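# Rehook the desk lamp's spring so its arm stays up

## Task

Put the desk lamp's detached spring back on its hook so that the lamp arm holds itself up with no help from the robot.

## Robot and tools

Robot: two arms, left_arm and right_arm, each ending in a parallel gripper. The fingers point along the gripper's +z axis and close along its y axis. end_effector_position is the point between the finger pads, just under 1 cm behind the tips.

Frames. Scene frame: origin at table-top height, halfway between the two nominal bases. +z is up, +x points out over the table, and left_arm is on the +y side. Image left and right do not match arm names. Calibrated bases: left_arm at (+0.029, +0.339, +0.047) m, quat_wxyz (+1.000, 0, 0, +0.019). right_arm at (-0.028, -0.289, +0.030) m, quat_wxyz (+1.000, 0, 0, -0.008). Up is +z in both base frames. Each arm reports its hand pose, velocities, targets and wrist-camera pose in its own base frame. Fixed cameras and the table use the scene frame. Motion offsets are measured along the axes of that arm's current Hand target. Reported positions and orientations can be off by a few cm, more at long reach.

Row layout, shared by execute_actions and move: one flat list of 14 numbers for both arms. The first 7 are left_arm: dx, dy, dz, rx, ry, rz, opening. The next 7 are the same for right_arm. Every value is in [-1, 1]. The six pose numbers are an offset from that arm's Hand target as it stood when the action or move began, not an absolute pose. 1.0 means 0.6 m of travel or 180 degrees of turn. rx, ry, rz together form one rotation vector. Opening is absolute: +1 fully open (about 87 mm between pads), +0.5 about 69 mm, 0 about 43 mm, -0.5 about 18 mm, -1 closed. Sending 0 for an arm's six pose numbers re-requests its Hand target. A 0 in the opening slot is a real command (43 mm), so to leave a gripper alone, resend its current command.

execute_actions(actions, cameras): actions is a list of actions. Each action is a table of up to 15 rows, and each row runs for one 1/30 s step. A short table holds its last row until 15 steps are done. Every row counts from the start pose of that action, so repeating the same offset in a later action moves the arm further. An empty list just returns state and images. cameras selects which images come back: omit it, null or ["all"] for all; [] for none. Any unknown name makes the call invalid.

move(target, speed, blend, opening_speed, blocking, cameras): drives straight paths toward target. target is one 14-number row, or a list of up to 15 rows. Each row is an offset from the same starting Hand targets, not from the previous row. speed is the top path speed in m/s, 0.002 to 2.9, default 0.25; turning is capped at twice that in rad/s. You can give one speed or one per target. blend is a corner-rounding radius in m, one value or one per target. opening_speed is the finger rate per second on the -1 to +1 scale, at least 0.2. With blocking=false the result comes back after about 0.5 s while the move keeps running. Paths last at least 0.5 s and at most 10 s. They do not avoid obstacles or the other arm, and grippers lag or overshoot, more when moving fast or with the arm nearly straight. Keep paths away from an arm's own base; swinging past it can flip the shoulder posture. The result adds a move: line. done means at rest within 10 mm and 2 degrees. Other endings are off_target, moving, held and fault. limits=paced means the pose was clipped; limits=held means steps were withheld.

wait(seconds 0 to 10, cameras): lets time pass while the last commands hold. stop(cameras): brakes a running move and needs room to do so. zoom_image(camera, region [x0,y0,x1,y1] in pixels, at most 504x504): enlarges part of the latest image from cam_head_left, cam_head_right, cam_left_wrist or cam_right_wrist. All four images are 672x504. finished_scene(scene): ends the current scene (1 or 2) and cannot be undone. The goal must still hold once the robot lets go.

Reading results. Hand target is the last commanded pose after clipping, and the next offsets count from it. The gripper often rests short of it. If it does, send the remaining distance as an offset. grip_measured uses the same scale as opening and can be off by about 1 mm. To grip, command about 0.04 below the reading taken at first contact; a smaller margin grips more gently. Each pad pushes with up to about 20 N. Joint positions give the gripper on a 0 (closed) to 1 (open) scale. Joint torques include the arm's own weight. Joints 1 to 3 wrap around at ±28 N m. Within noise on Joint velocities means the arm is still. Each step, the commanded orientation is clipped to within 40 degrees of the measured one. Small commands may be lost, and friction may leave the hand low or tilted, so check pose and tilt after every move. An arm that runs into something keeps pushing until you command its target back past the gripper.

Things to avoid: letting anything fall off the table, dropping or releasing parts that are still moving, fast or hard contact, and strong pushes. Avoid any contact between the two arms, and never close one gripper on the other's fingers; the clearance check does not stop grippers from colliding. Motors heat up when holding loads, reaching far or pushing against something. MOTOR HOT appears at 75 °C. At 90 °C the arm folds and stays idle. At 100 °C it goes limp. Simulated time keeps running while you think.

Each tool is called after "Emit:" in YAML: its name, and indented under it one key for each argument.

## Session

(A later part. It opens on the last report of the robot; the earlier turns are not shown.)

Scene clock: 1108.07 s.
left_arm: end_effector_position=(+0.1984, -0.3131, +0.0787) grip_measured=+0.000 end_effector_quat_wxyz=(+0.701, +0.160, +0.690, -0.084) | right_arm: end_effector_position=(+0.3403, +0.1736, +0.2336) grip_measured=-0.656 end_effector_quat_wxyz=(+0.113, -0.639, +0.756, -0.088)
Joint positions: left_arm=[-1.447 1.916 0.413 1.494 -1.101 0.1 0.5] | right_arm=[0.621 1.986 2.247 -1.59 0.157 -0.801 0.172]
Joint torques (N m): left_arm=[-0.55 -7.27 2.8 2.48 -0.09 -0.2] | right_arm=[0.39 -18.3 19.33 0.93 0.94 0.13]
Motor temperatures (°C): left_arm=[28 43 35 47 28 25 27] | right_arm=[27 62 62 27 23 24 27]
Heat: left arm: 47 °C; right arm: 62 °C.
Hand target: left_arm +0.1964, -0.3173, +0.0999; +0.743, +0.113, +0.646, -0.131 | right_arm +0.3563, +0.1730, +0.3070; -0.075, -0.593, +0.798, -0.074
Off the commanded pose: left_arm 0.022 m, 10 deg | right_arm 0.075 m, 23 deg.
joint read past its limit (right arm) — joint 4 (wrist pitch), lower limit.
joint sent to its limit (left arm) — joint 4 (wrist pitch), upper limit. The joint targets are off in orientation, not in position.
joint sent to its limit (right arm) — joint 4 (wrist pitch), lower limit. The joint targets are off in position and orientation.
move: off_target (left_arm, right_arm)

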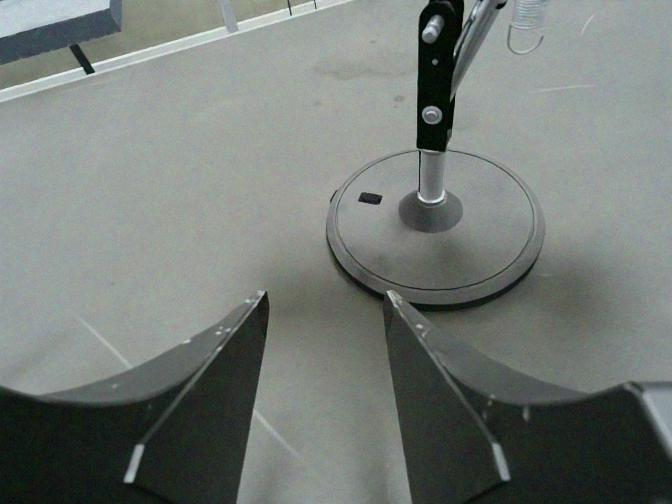

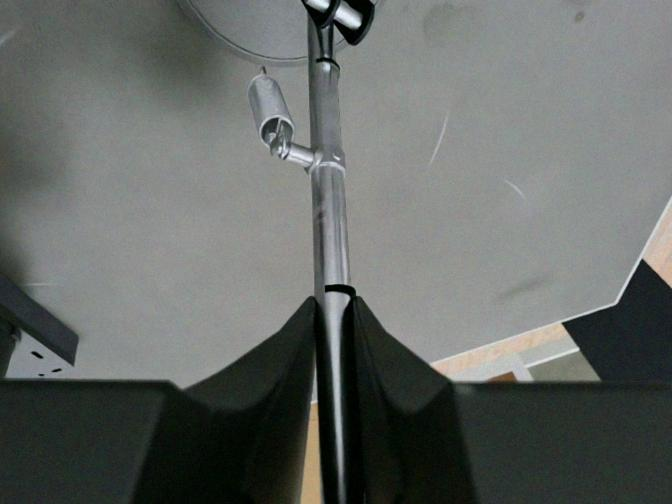

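Emit:
move:
  target:
    - [0,0,0,0,0,0,0,0.0087,-0.001,-0.0407,0,0,0,-0.82]
    - [0,0,0,0,0,0,0,0.111,0.0187,0.006,0,0,0,-0.82]
  speed: 0.1
  blend: 0.005

Emit:
zoom_image:
  camera: "cam_head_left"
  region: [270, 160, 430, 320]

Scene clock: 1119.33 s.
left_arm: end_effector_position=(+0.1984, -0.3131, +0.0787) grip_measured=+0.000 end_effector_quat_wxyz=(+0.701, +0.160, +0.690, -0.084) | right_arm: end_effector_position=(+0.3238, +0.1333, +0.2485) grip_measured=-0.646 end_effector_quat_wxyz=(+0.117, -0.619, +0.772, -0.084)
Joint positions: left_arm=[-1.447 1.916 0.413 1.494 -1.101 0.099 0.5] | right_arm=[0.545 1.846 2.12 -1.588 0.135 -0.825 0.177]
Joint torques (N m): left_arm=[-0.55 -7.28 2.77 2.48 -0.1 -0.2] | right_arm=[-0.47 -21.83 11.63 0.95 1.13 -0.25]
Motor temperatures (°C): left_arm=[28 43 35 47 28 25 27] | right_arm=[27 74 66 27 24 24 27]
Heat: left arm: 47 °C; right arm: 74 °C.
Hand target: left_arm +0.1964, -0.3173, +0.0999; +0.743, +0.113, +0.646, -0.131 | right_arm +0.3265, +0.1132, +0.3170; -0.075, -0.593, +0.798, -0.075
Off the commanded pose: left_arm 0.022 m, 10 deg | right_arm 0.072 m, 23 deg.
joint read past its limit (right arm) — joint 4 (wrist pitch), lower limit.
joint sent to its limit (left arm) — joint 4 (wrist pitch), upper limit. The joint targets are off in orientation, not in position.
joint sent to its limit (right arm) — joint 4 (wrist pitch), lower limit. The joint targets are off in position and orientation.
move: off_target (left_arm, right_arm)

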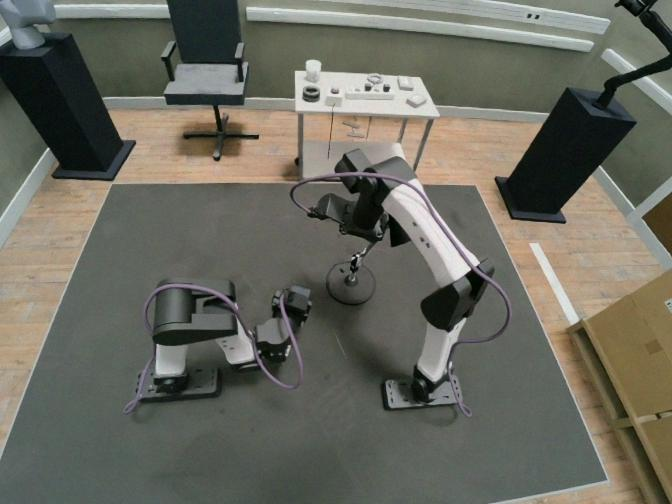

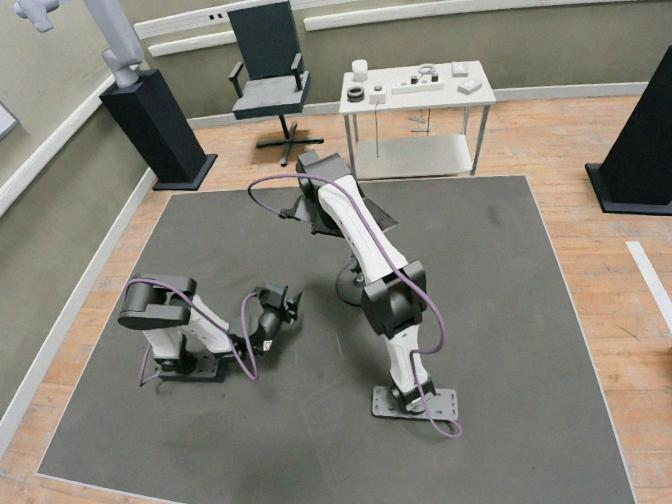

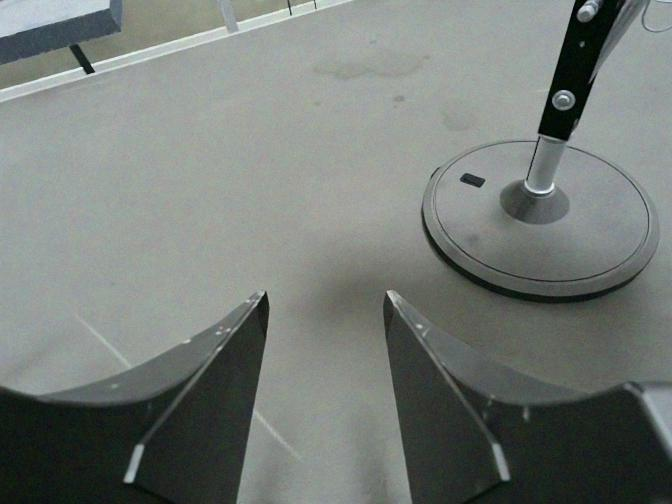

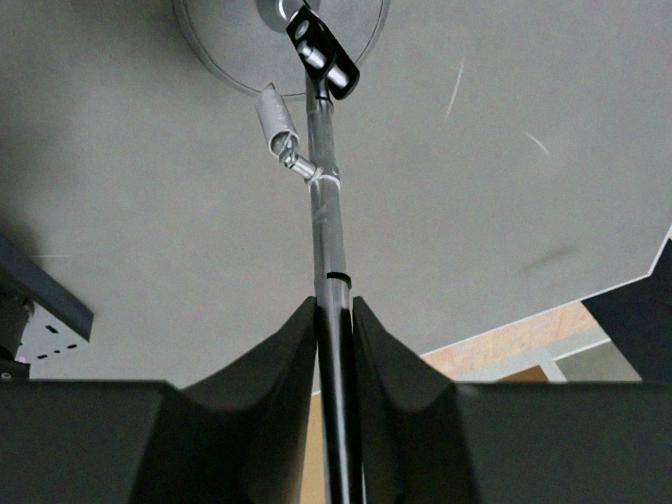

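Scaled by 3.150 from the camera's image (finer frame: 960x720).

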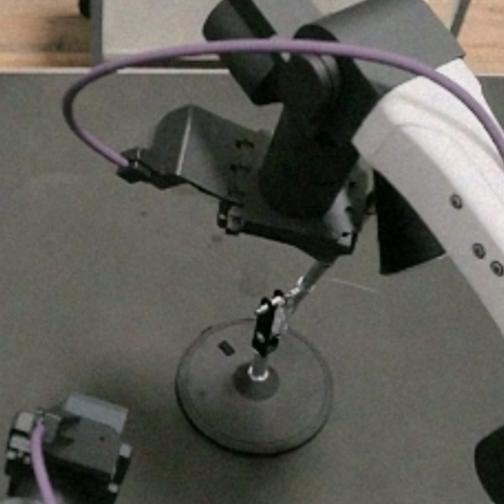

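Emit:
move:
  target: [0,0,0,0,0,0,0,-0.021,0.003,0.105,0,0,0,-0.82]
  speed: 0.15

Scene clock: 1123.47 s.
left_arm: end_effector_position=(+0.1984, -0.3131, +0.0787) grip_measured=+0.000 end_effector_quat_wxyz=(+0.701, +0.159, +0.690, -0.084) | right_arm: end_effector_position=(+0.3172, +0.1277, +0.2419) grip_measured=-0.663 end_effector_quat_wxyz=(+0.102, -0.617, +0.776, -0.083)
Joint positions: left_arm=[-1.447 1.916 0.413 1.494 -1.101 0.099 0.5] | right_arm=[0.542 1.829 2.071 -1.587 0.138 -0.817 0.169]
Joint torques (N m): left_arm=[-0.55 -7.3 2.77 2.48 -0.09 -0.2] | right_arm=[-1.59 -10.86 5.33 0.9 0.86 -0.05]
Motor temperatures (°C): left_arm=[28 43 35 47 28 25 27] | right_arm=[27 76 66 27 24 24 27]
Heat: left arm: 47 °C; right arm: 76 °C. Fold the right arm in close to its base, or ease its load, before you think long.
Hand target: left_arm +0.1964, -0.3173, +0.0999; +0.743, +0.113, +0.646, -0.131 | right_arm +0.3264, +0.1123, +0.2527; -0.075, -0.593, +0.798, -0.075
Off the commanded pose: left_arm 0.022 m, 10 deg | right_arm 0.021 m, 21 deg.
MOTOR HOT: joint 2 (shoulder) of the right arm reports 76 °C; the controller's stop level is 90 °C. To cool a motor, set the load down, stop pushing, or move to a pose that needs little force.
joint read past its limit (right arm) — joint 4 (wrist pitch), lower limit.
joint sent to its limit (left arm) — joint 4 (wrist pitch), upper limit. The joint targets are off in orientation, not in position.
joint sent to its limit (right arm) — joint 4 (wrist pitch), lower limit. The joint targets are off in orientation, not in position.
move: off_target (left_arm, right_arm)

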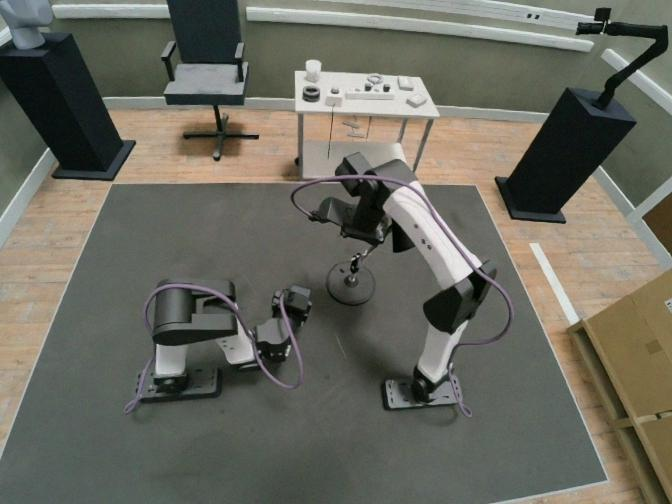

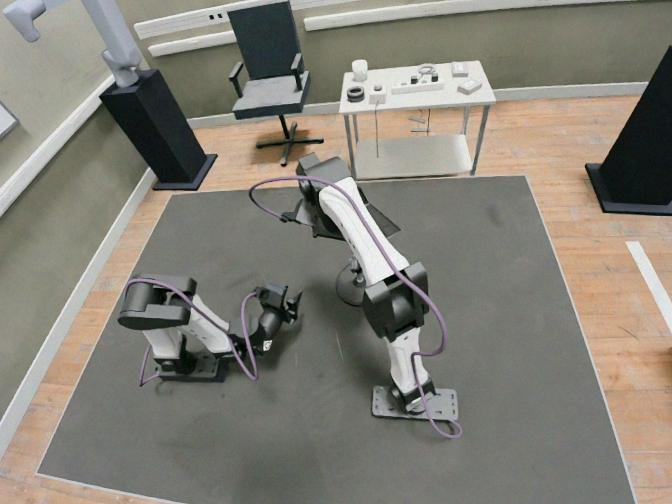

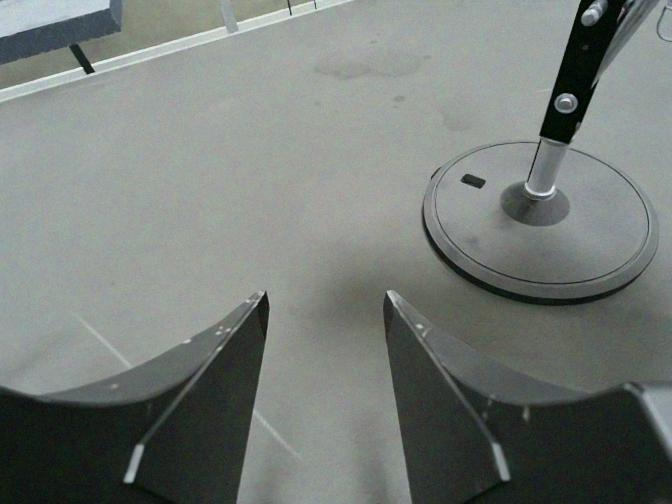

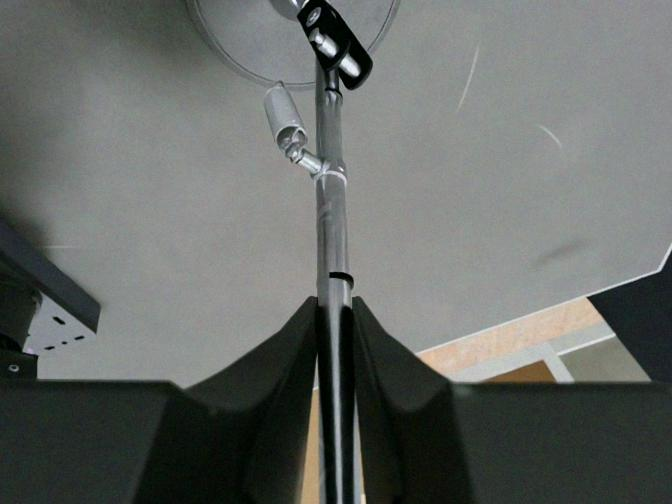

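Emit:
move:
  target: [-0.045,-0.091,0.0395,0.165,0,-0.0233,0.3,-0.002,0,0.01,0,0,0,-0.82]
  cameras: ["cam_left_wrist","cam_right_wrist","cam_head_left"]

Scene clock: 1143.43 s.
left_arm: end_effector_position=(+0.1937, -0.3689, +0.0986) grip_measured=+0.300 end_effector_quat_wxyz=(+0.660, +0.311, +0.622, -0.284) | right_arm: end_effector_position=(+0.3163, +0.1271, +0.2411) grip_measured=-0.664 end_effector_quat_wxyz=(+0.100, -0.616, +0.777, -0.083)
Joint positions: left_arm=[-1.251 1.828 0.368 1.495 -0.381 0.069 0.65] | right_arm=[0.542 1.827 2.066 -1.588 0.139 -0.813 0.168]
Joint torques (N m): left_arm=[0.88 -6.41 4.38 2.73 0.11 -0.28] | right_arm=[-1.76 -9.68 4.79 0.91 0.83 -0.09]
Motor temperatures (°C): left_arm=[27 43 35 47 28 25 27] | right_arm=[27 68 61 27 24 24 27]
Heat: left arm: 47 °C; right arm: 68 °C.
Hand target: left_arm +0.1963, -0.3753, +0.1299; +0.684, +0.276, +0.595, -0.319 | right_arm +0.3265, +0.1122, +0.2466; -0.075, -0.593, +0.798, -0.075
Off the commanded pose: left_arm 0.032 m, 7 deg | right_arm 0.019 m, 20 deg.
MOTOR HOT: cleared for the motors of the right arm.
joint read past its limit (right arm) — joint 4 (wrist pitch), lower limit.
joint sent to its limit (right arm) — joint 4 (wrist pitch), lower limit. The joint targets are off in orientation, not in position.
move: off_target (left_arm, right_arm)
Images, in order (width x height): cam_head_left 672x504, cam_left_wrist 672x504, cam_right_wrist 672x504.

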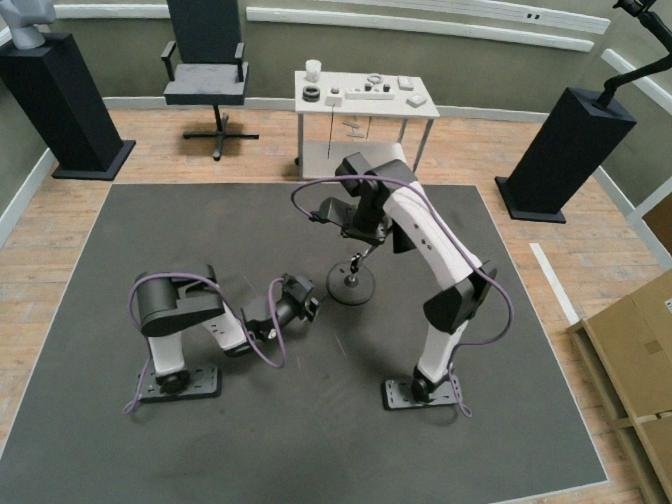

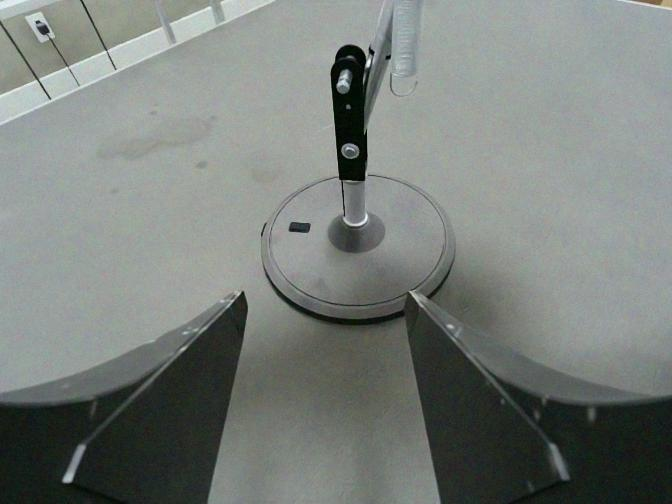

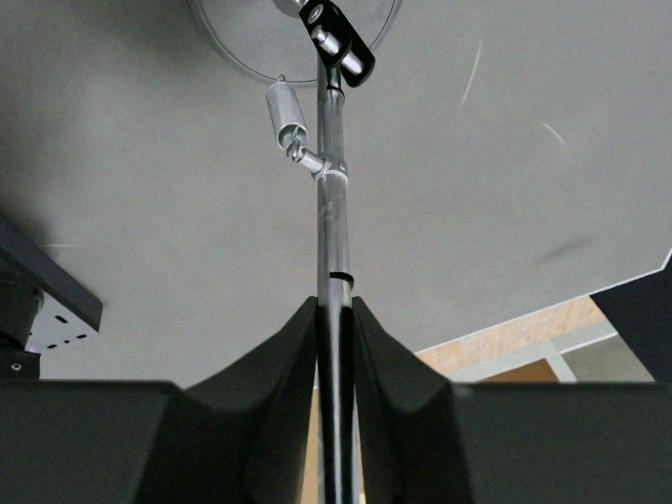

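Emit:
move:
  target: [-0.0455,-0.060,0.118,0,0,0,0.3,0,0,0,0,0,0,-0.82]
  speed: 0.15
  cameras: ["cam_left_wrist","cam_right_wrist","cam_head_right"]

Scene clock: 1157.23 s.
left_arm: end_effector_position=(+0.2132, -0.4432, +0.1590) grip_measured=+0.300 end_effector_quat_wxyz=(+0.681, +0.286, +0.599, -0.309) | right_arm: end_effector_position=(+0.3163, +0.1271, +0.2411) grip_measured=-0.664 end_effector_quat_wxyz=(+0.100, -0.615, +0.777, -0.083)
Joint positions: left_arm=[-1.264 1.844 0.705 1.266 -0.39 0.069 0.65] | right_arm=[0.542 1.827 2.066 -1.588 0.139 -0.813 0.168]
Joint torques (N m): left_arm=[-0.62 -5.89 6.24 1.93 -0.05 -0.22] | right_arm=[-1.77 -9.68 4.79 0.91 0.83 -0.1]
Motor temperatures (°C): left_arm=[27 41 35 48 28 25 27] | right_arm=[27 65 58 27 24 24 27]
Heat: left arm: 48 °C; right arm: 65 °C.
Hand target: left_arm +0.2115, -0.4492, +0.1669; +0.684, +0.276, +0.595, -0.319 | right_arm +0.3265, +0.1123, +0.2466; -0.075, -0.593, +0.798, -0.074
Off the commanded pose: left_arm 0.010 m, 2 deg | right_arm 0.019 m, 20 deg.
joint read past its limit (right arm) — joint 4 (wrist pitch), lower limit.
joint sent to its limit (right arm) — joint 4 (wrist pitch), lower limit. The joint targets are off in orientation, not in position.
move: off_target (right_arm)
Images, in order (width x height): cam_head_right 672x504, cam_left_wrist 672x504, cam_right_wrist 672x504.

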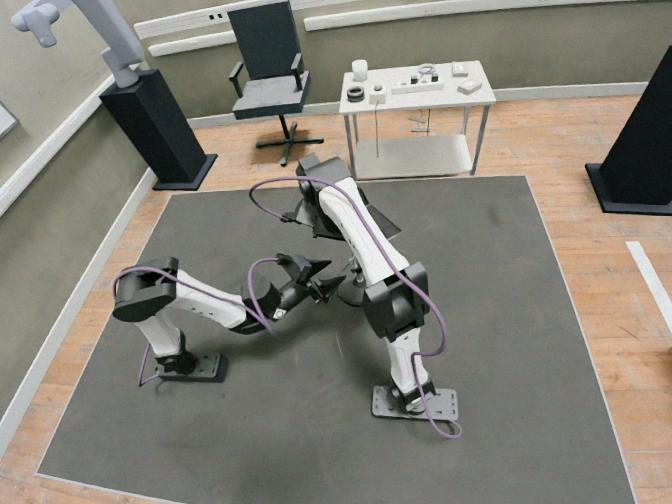

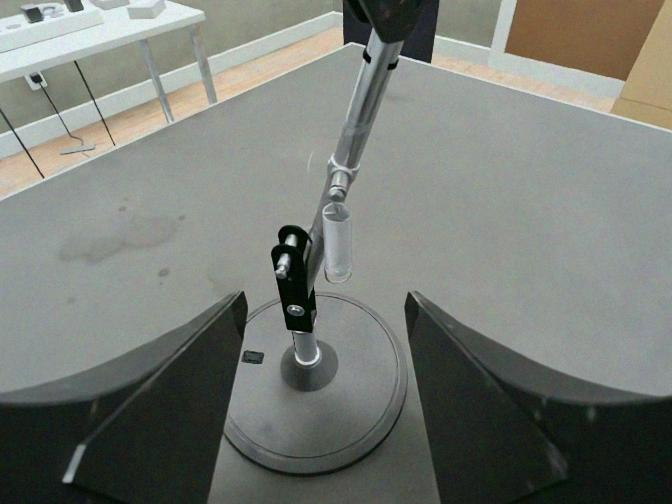

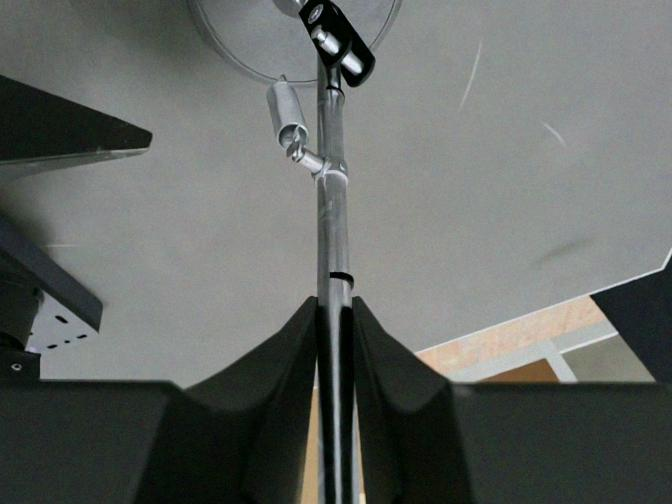

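Emit:
move:
  target: [0.071,-0.005,0.109,0,0,0,-0.3,0,0,0,0,0,0,-0.82]
  speed: 0.12
  cameras: ["cam_left_wrist","cam_right_wrist"]

Scene clock: 1171.23 s.
left_arm: end_effector_position=(+0.2504, -0.4981, +0.1209) grip_measured=-0.300 end_effector_quat_wxyz=(+0.677, +0.288, +0.606, -0.302) | right_arm: end_effector_position=(+0.3168, +0.1253, +0.2409) grip_measured=-0.664 end_effector_quat_wxyz=(+0.098, -0.615, +0.778, -0.088)
Joint positions: left_arm=[-1.218 2.129 0.971 1.265 -0.353 0.062 0.35] | right_arm=[0.542 1.827 2.063 -1.588 0.149 -0.813 0.168]
Joint torques (N m): left_arm=[0.91 -7.6 6.91 2.05 0.18 -0.24] | right_arm=[-1.65 -9.68 5.03 0.9 0.74 -0.11]
Motor temperatures (°C): left_arm=[27 41 36 47 28 25 27] | right_arm=[27 63 56 27 24 24 27]
Heat: left arm: 47 °C; right arm: 63 °C.
Hand target: left_arm +0.2546, -0.5053, +0.1339; +0.684, +0.276, +0.595, -0.319 | right_arm +0.3265, +0.1122, +0.2466; -0.075, -0.593, +0.798, -0.075
Off the commanded pose: left_arm 0.015 m, 3 deg | right_arm 0.017 m, 20 deg.
joint read past its limit (right arm) — joint 4 (wrist pitch), lower limit.
joint sent to its limit (right arm) — joint 4 (wrist pitch), lower limit. The joint targets are off in orientation, not in position.
move: off_target (left_arm, right_arm)

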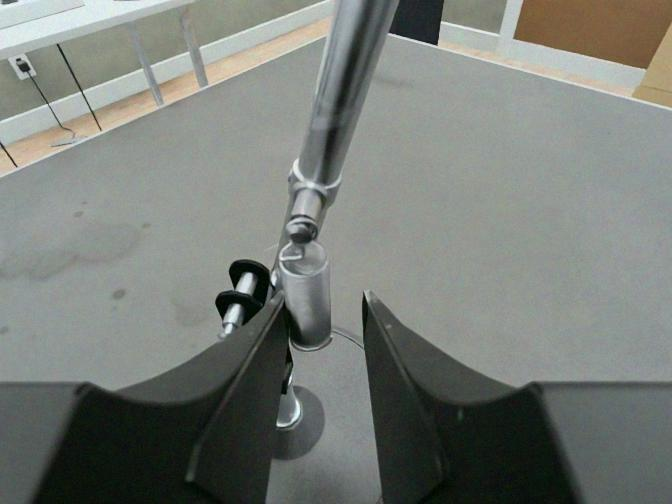

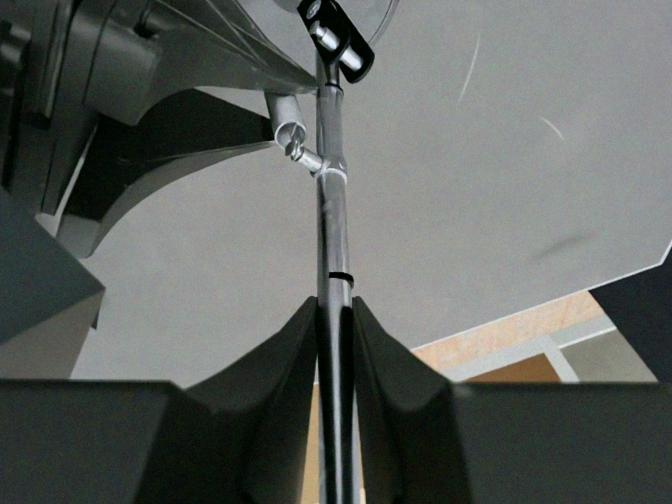

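Emit:
move:
  target: [0,0,0,0,0,0,-0.85,0,0,0,0,0,0,-0.82]
  opening_speed: 1
  cameras: ["cam_left_wrist","cam_right_wrist"]

Scene clock: 1176.80 s.
left_arm: end_effector_position=(+0.2500, -0.4991, +0.1218) grip_measured=-0.582 end_effector_quat_wxyz=(+0.677, +0.289, +0.605, -0.304) | right_arm: end_effector_position=(+0.3168, +0.1252, +0.2409) grip_measured=-0.664 end_effector_quat_wxyz=(+0.098, -0.615, +0.778, -0.088)
Joint positions: left_arm=[-1.218 2.129 0.973 1.264 -0.348 0.061 0.209] | right_arm=[0.542 1.827 2.063 -1.588 0.149 -0.813 0.168]
Joint torques (N m): left_arm=[0.91 -7.58 6.76 2.05 0.14 -0.23] | right_arm=[-1.65 -9.68 5.03 0.9 0.74 -0.11]
Motor temperatures (°C): left_arm=[27 41 36 47 28 25 27] | right_arm=[27 63 55 27 24 24 27]
Heat: left arm: 47 °C; right arm: 63 °C.
Hand target: left_arm +0.2545, -0.5053, +0.1339; +0.684, +0.276, +0.595, -0.319 | right_arm +0.3265, +0.1122, +0.2465; -0.075, -0.593, +0.798, -0.075
Off the commanded pose: left_arm 0.014 m, 3 deg | right_arm 0.017 m, 20 deg.
joint read past its limit (right arm) — joint 4 (wrist pitch), lower limit.
joint sent to its limit (right arm) — joint 4 (wrist pitch), lower limit. The joint targets are off in orientation, not in position.
move: off_target (left_arm, right_arm)

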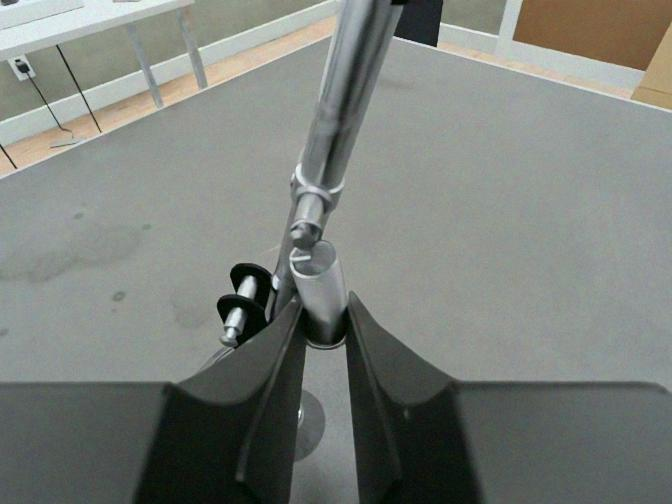

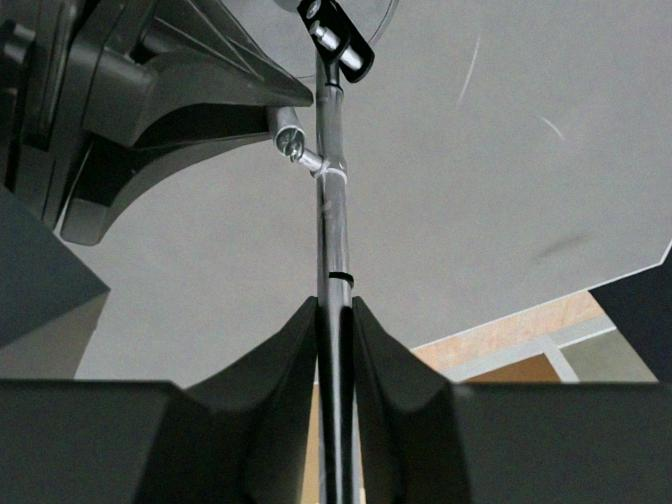

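Emit:
move:
  target:
    - [0,0,-0.033,0,0,0,-0.85,0,0,0,0,0,0,-0.82]
    - [0.005,0.042,-0.033,0,0,0.19,-0.85,0,0,0,0,0,0,-0.82]
  speed: 0.06
  cameras: ["cam_left_wrist","cam_right_wrist"]

Emit:
zoom_image:
  camera: "cam_left_wrist"
  region: [170, 180, 420, 430]

Scene clock: 1189.90 s.
left_arm: end_effector_position=(+0.2632, -0.4742, +0.1265) grip_measured=-0.582 end_effector_quat_wxyz=(+0.742, +0.443, +0.493, -0.101) | right_arm: end_effector_position=(+0.3168, +0.1252, +0.2409) grip_measured=-0.664 end_effector_quat_wxyz=(+0.098, -0.615, +0.778, -0.088)
Joint positions: left_arm=[-1.218 2.129 0.922 1.337 -0.348 0.641 0.209] | right_arm=[0.542 1.827 2.063 -1.588 0.149 -0.813 0.168]
Joint torques (N m): left_arm=[-0.13 -7.31 4.01 2.19 0.03 -0.09] | right_arm=[-1.65 -9.68 5.03 0.9 0.74 -0.11]
Motor temperatures (°C): left_arm=[27 43 37 46 28 25 27] | right_arm=[27 61 54 28 24 24 27]
Heat: left arm: 46 °C; right arm: 61 °C.
Hand target: left_arm +0.2615, -0.4744, +0.1281; +0.748, +0.439, +0.487, -0.104 | right_arm +0.3265, +0.1122, +0.2465; -0.075, -0.593, +0.798, -0.075
Off the commanded pose: left_arm 0.002 m, 1 deg | right_arm 0.017 m, 20 deg.
joint read past its limit (right arm) — joint 4 (wrist pitch), lower limit.
joint sent to its limit (right arm) — joint 4 (wrist pitch), lower limit. The joint targets are off in orientation, not in position.
move: off_target (right_arm)

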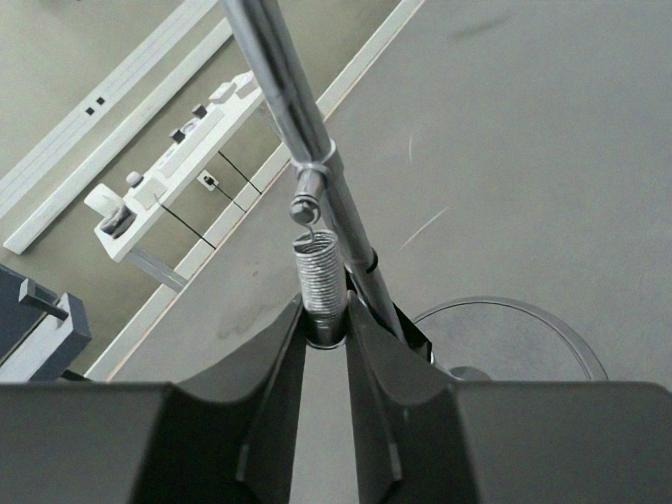

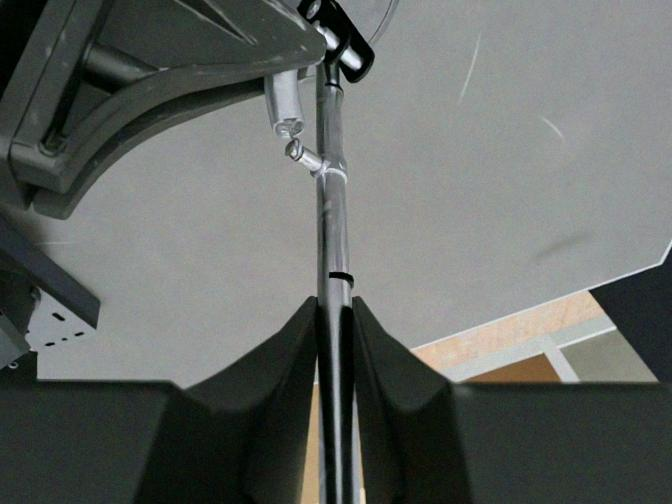

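Scaled by 2.016 from the camera's image (finer frame: 960x720).

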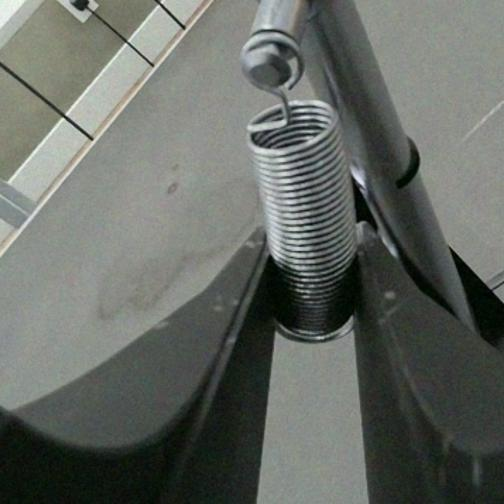

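Emit:
move:
  target: [0.025,0,0,0,0,0,-0.85,0,0,0,0,0,0,-0.82]
  speed: 0.06
  cameras: ["cam_left_wrist","cam_right_wrist"]

Emit:
zoom_image:
  camera: "cam_left_wrist"
  region: [230, 240, 430, 440]

Scene clock: 1201.97 s.
left_arm: end_effector_position=(+0.2645, -0.4752, +0.1252) grip_measured=-0.582 end_effector_quat_wxyz=(+0.751, +0.436, +0.483, -0.110) | right_arm: end_effector_position=(+0.3168, +0.1252, +0.2409) grip_measured=-0.664 end_effector_quat_wxyz=(+0.098, -0.615, +0.778, -0.088)
Joint positions: left_arm=[-1.211 2.162 0.921 1.403 -0.327 0.642 0.209] | right_arm=[0.542 1.827 2.063 -1.588 0.149 -0.813 0.168]
Joint torques (N m): left_arm=[1.22 -6.79 3.34 1.97 0.06 -0.13] | right_arm=[-1.65 -9.66 5.04 0.9 0.74 -0.11]
Motor temperatures (°C): left_arm=[27 44 37 46 28 25 27] | right_arm=[27 61 54 28 24 24 27]
Heat: left arm: 46 °C; right arm: 61 °C.
Hand target: left_arm +0.2691, -0.4703, +0.1158; +0.748, +0.439, +0.487, -0.104 | right_arm +0.3265, +0.1122, +0.2465; -0.075, -0.593, +0.798, -0.075
Off the commanded pose: left_arm 0.012 m, 1 deg | right_arm 0.017 m, 20 deg.
joint read past its limit (right arm) — joint 4 (wrist pitch), lower limit.
joint sent to its limit (right arm) — joint 4 (wrist pitch), lower limit. The joint targets are off in orientation, not in position.
move: off_target (left_arm, right_arm)

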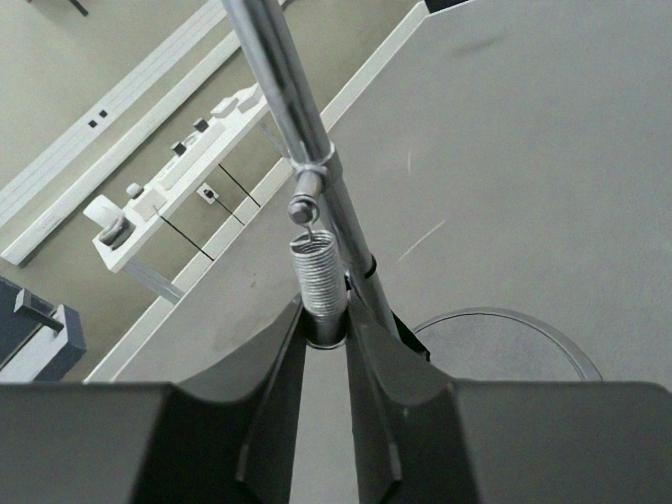

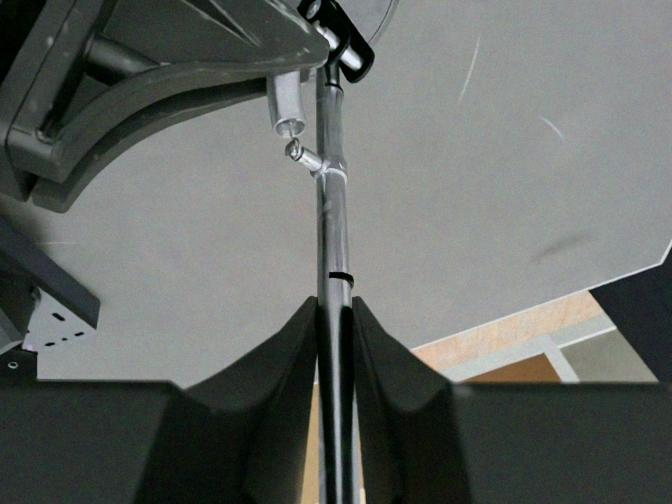

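Scaled by 2.520 from the camera's image (finer frame: 960x720).

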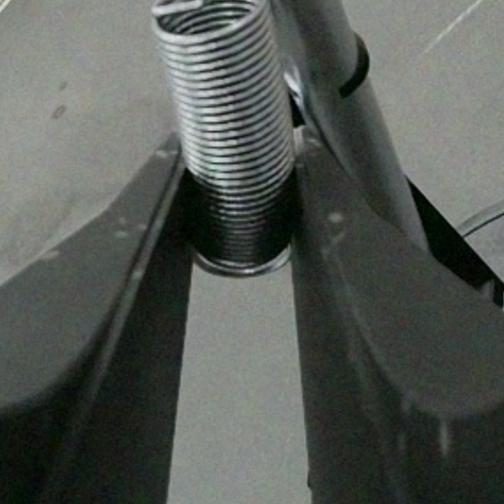

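Emit:
move:
  target: [0.018,0,0,0,0,0,-0.85,0,0,0,0,0,0,-0.82]
  speed: 0.06
  cameras: ["cam_left_wrist","cam_right_wrist","cam_head_left"]

Emit:
zoom_image:
  camera: "cam_left_wrist"
  region: [230, 240, 430, 440]

Emit:
zoom_image:
  camera: "cam_head_left"
  region: [300, 210, 400, 310]

Scene clock: 1217.90 s.
left_arm: end_effector_position=(+0.2666, -0.4755, +0.1249) grip_measured=-0.582 end_effector_quat_wxyz=(+0.759, +0.432, +0.473, -0.118) | right_arm: end_effector_position=(+0.3168, +0.1252, +0.2409) grip_measured=-0.664 end_effector_quat_wxyz=(+0.098, -0.615, +0.778, -0.088)
Joint positions: left_arm=[-1.199 2.186 0.921 1.454 -0.3 0.642 0.209] | right_arm=[0.542 1.827 2.063 -1.588 0.149 -0.813 0.168]
Joint torques (N m): left_arm=[1.66 -6.46 2.91 1.78 -0.06 -0.16] | right_arm=[-1.65 -9.66 5.01 0.9 0.74 -0.11]
Motor temperatures (°C): left_arm=[27 43 36 45 28 25 28] | right_arm=[27 60 53 28 24 24 27]
Heat: left arm: 45 °C; right arm: 60 °C.
Hand target: left_arm +0.2746, -0.4673, +0.1069; +0.748, +0.439, +0.487, -0.104 | right_arm +0.3265, +0.1122, +0.2465; -0.075, -0.593, +0.798, -0.075
Off the commanded pose: left_arm 0.021 m, 3 deg | right_arm 0.017 m, 20 deg.
joint read past its limit (right arm) — joint 4 (wrist pitch), lower limit.
joint sent to its limit (right arm) — joint 4 (wrist pitch), lower limit. The joint targets are off in orientation, not in position.
move: off_target (left_arm, right_arm)
Images, in order (width x height): cam_head_left 672x504, cam_left_wrist 672x504, cam_right_wrist 672x504.

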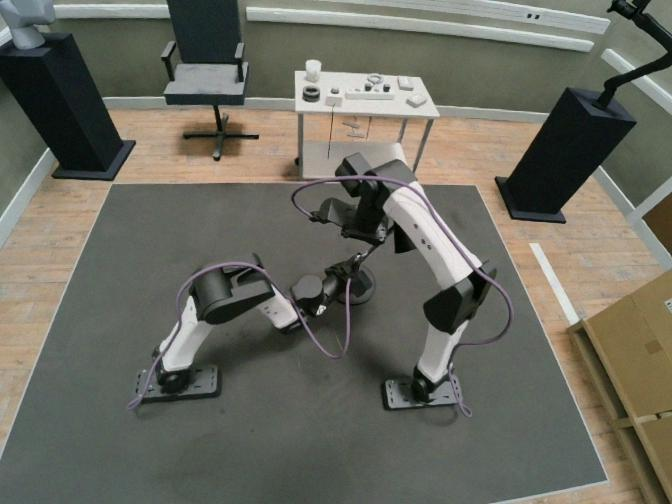

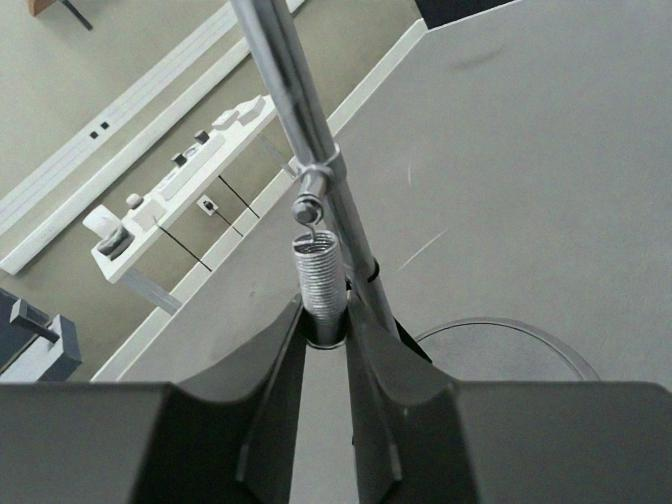

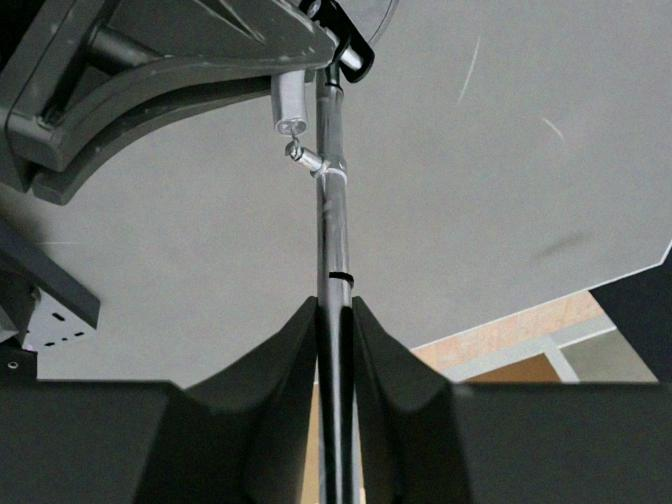

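Scaled by 2.520 from the camera's image (finer frame: 960x720).

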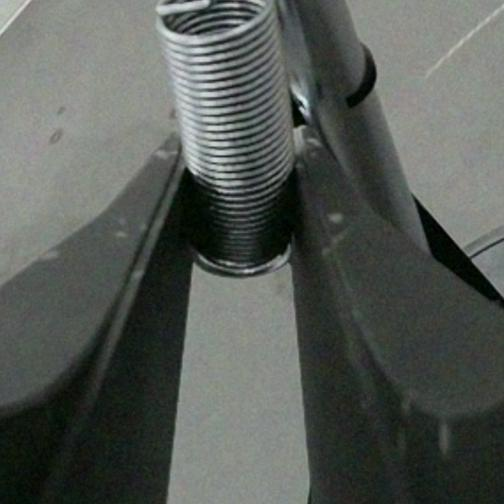

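Scaled by 5.040 from the camera's image (finer frame: 960x720).

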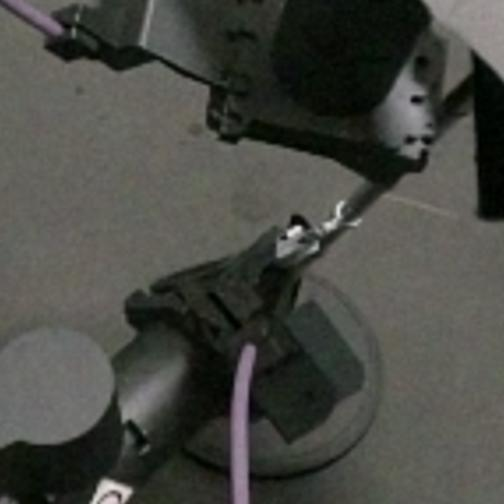

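Emit:
move:
  target: [0,0,-0.025,0,0,0,-0.85,0,0,0,0,0,0,-0.82]
  speed: 0.06
  cameras: ["cam_left_wrist","cam_right_wrist"]

Emit:
zoom_image:
  camera: "cam_left_wrist"
  region: [230, 240, 430, 440]

Scene clock: 1222.60 s.
left_arm: end_effector_position=(+0.2615, -0.4683, +0.1176) grip_measured=-0.582 end_effector_quat_wxyz=(+0.756, +0.438, +0.471, -0.121) | right_arm: end_effector_position=(+0.3168, +0.1252, +0.2409) grip_measured=-0.664 end_effector_quat_wxyz=(+0.098, -0.615, +0.778, -0.088)
Joint positions: left_arm=[-1.199 2.186 0.878 1.49 -0.287 0.643 0.209] | right_arm=[0.542 1.827 2.063 -1.588 0.149 -0.813 0.168]
Joint torques (N m): left_arm=[0.53 -7.75 1.39 1.86 -0.3 -0.15] | right_arm=[-1.65 -9.65 5.01 0.9 0.74 -0.11]
Motor temperatures (°C): left_arm=[27 43 36 44 28 25 28] | right_arm=[27 60 52 28 24 24 27]
Heat: left arm: 44 °C; right arm: 60 °C.
Hand target: left_arm +0.2649, -0.4560, +0.1048; +0.748, +0.439, +0.487, -0.104 | right_arm +0.3265, +0.1122, +0.2465; -0.075, -0.593, +0.798, -0.075
Off the commanded pose: left_arm 0.018 m, 3 deg | right_arm 0.017 m, 20 deg.
joint read past its limit (right arm) — joint 4 (wrist pitch), lower limit.
joint sent to its limit (right arm) — joint 4 (wrist pitch), lower limit. The joint targets are off in orientation, not in position.
move: off_target (left_arm, right_arm)

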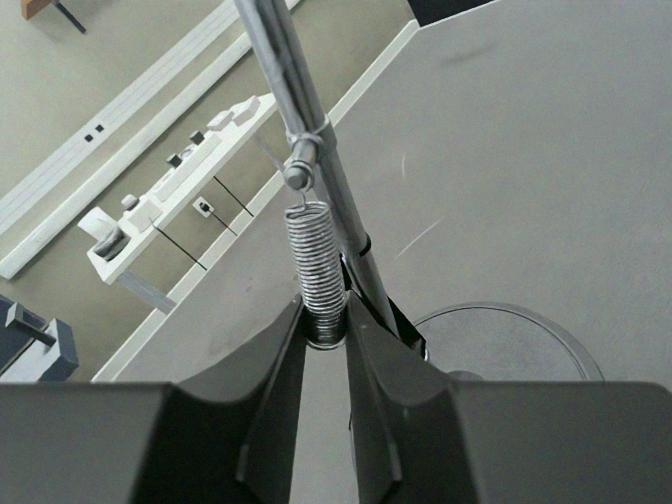

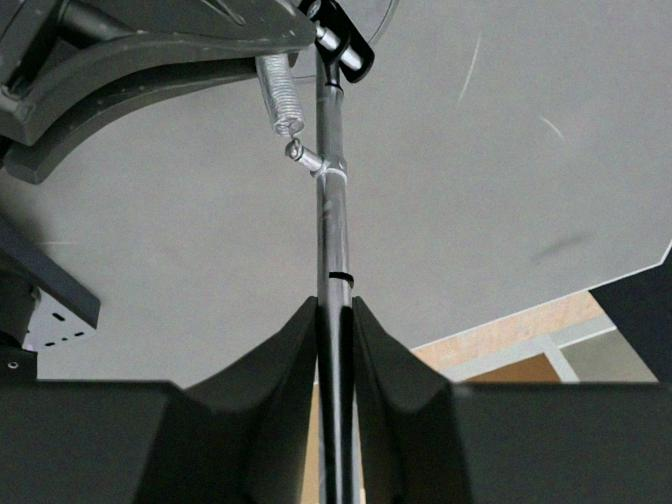

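Scaled by 2.520 from the camera's image (finer frame: 960x720).

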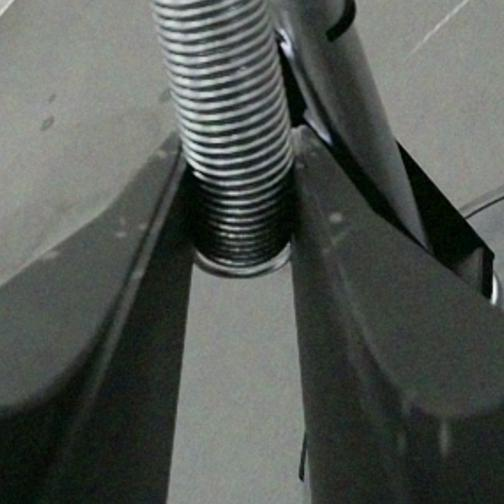

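Emit:
move:
  target: [0,0,0.035,0,0,0,-0.85,0,0,0,0,0,0,-0.82]
  speed: 0.05
  cameras: ["cam_left_wrist","cam_right_wrist"]

Emit:
zoom_image:
  camera: "cam_left_wrist"
  region: [230, 240, 430, 440]

Emit:
zoom_image:
  camera: "cam_right_wrist"
  region: [230, 0, 430, 200]

Scene clock: 1235.50 s.
left_arm: end_effector_position=(+0.2673, -0.4760, +0.1245) grip_measured=-0.582 end_effector_quat_wxyz=(+0.761, +0.433, +0.468, -0.121) | right_arm: end_effector_position=(+0.3168, +0.1252, +0.2409) grip_measured=-0.664 end_effector_quat_wxyz=(+0.098, -0.615, +0.778, -0.088)
Joint positions: left_arm=[-1.194 2.194 0.922 1.468 -0.285 0.644 0.209] | right_arm=[0.542 1.827 2.063 -1.588 0.149 -0.813 0.168]
Joint torques (N m): left_arm=[1.61 -6.5 4.63 1.47 -0.16 -0.18] | right_arm=[-1.63 -9.66 5.01 0.9 0.74 -0.11]
Motor temperatures (°C): left_arm=[27 43 35 44 28 25 28] | right_arm=[27 59 52 28 24 24 27]
Heat: left arm: 44 °C; right arm: 59 °C.
Hand target: left_arm +0.2784, -0.4718, +0.1076; +0.748, +0.439, +0.487, -0.104 | right_arm +0.3265, +0.1122, +0.2465; -0.075, -0.593, +0.798, -0.075
Off the commanded pose: left_arm 0.020 m, 3 deg | right_arm 0.017 m, 20 deg.
joint read past its limit (right arm) — joint 4 (wrist pitch), lower limit.
joint sent to its limit (right arm) — joint 4 (wrist pitch), lower limit. The joint targets are off in orientation, not in position.
move: off_target (left_arm, right_arm)

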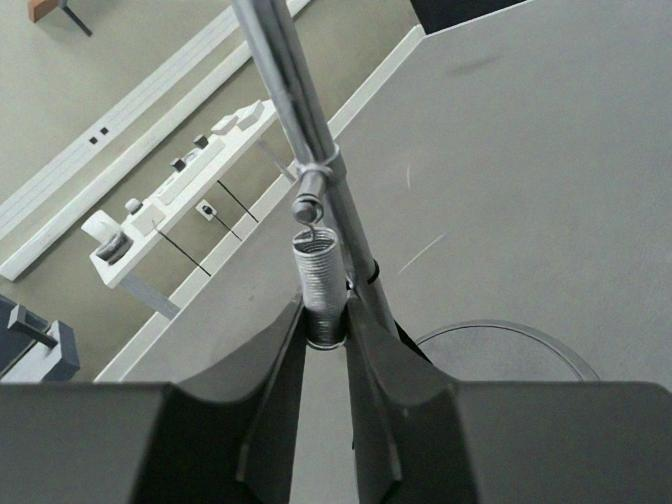

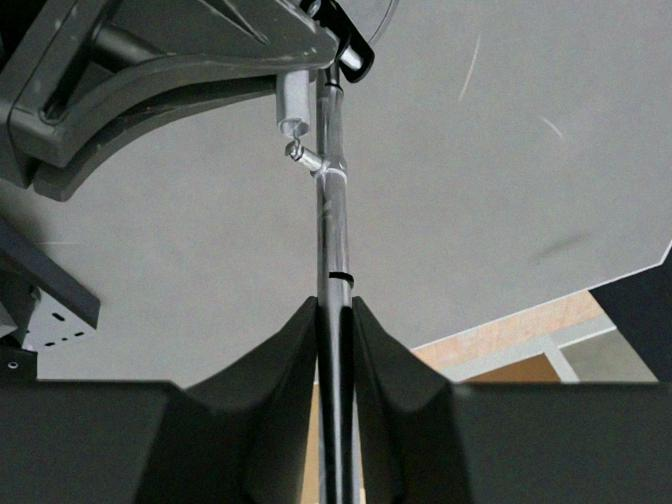

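Scaled by 2.520 from the camera's image (finer frame: 960x720).

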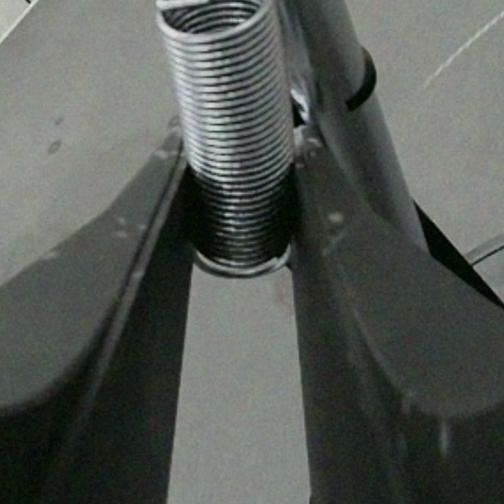

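Scaled by 2.520 from the camera's image (finer frame: 960x720).

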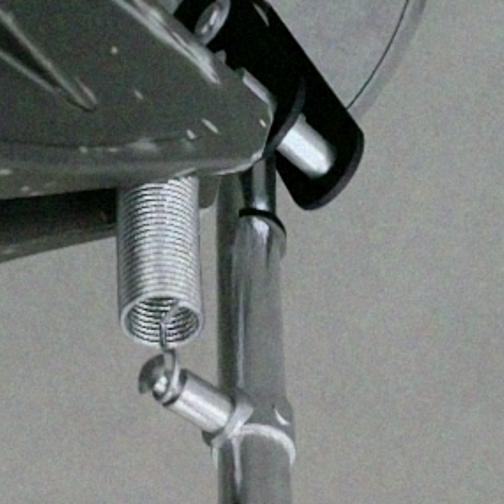

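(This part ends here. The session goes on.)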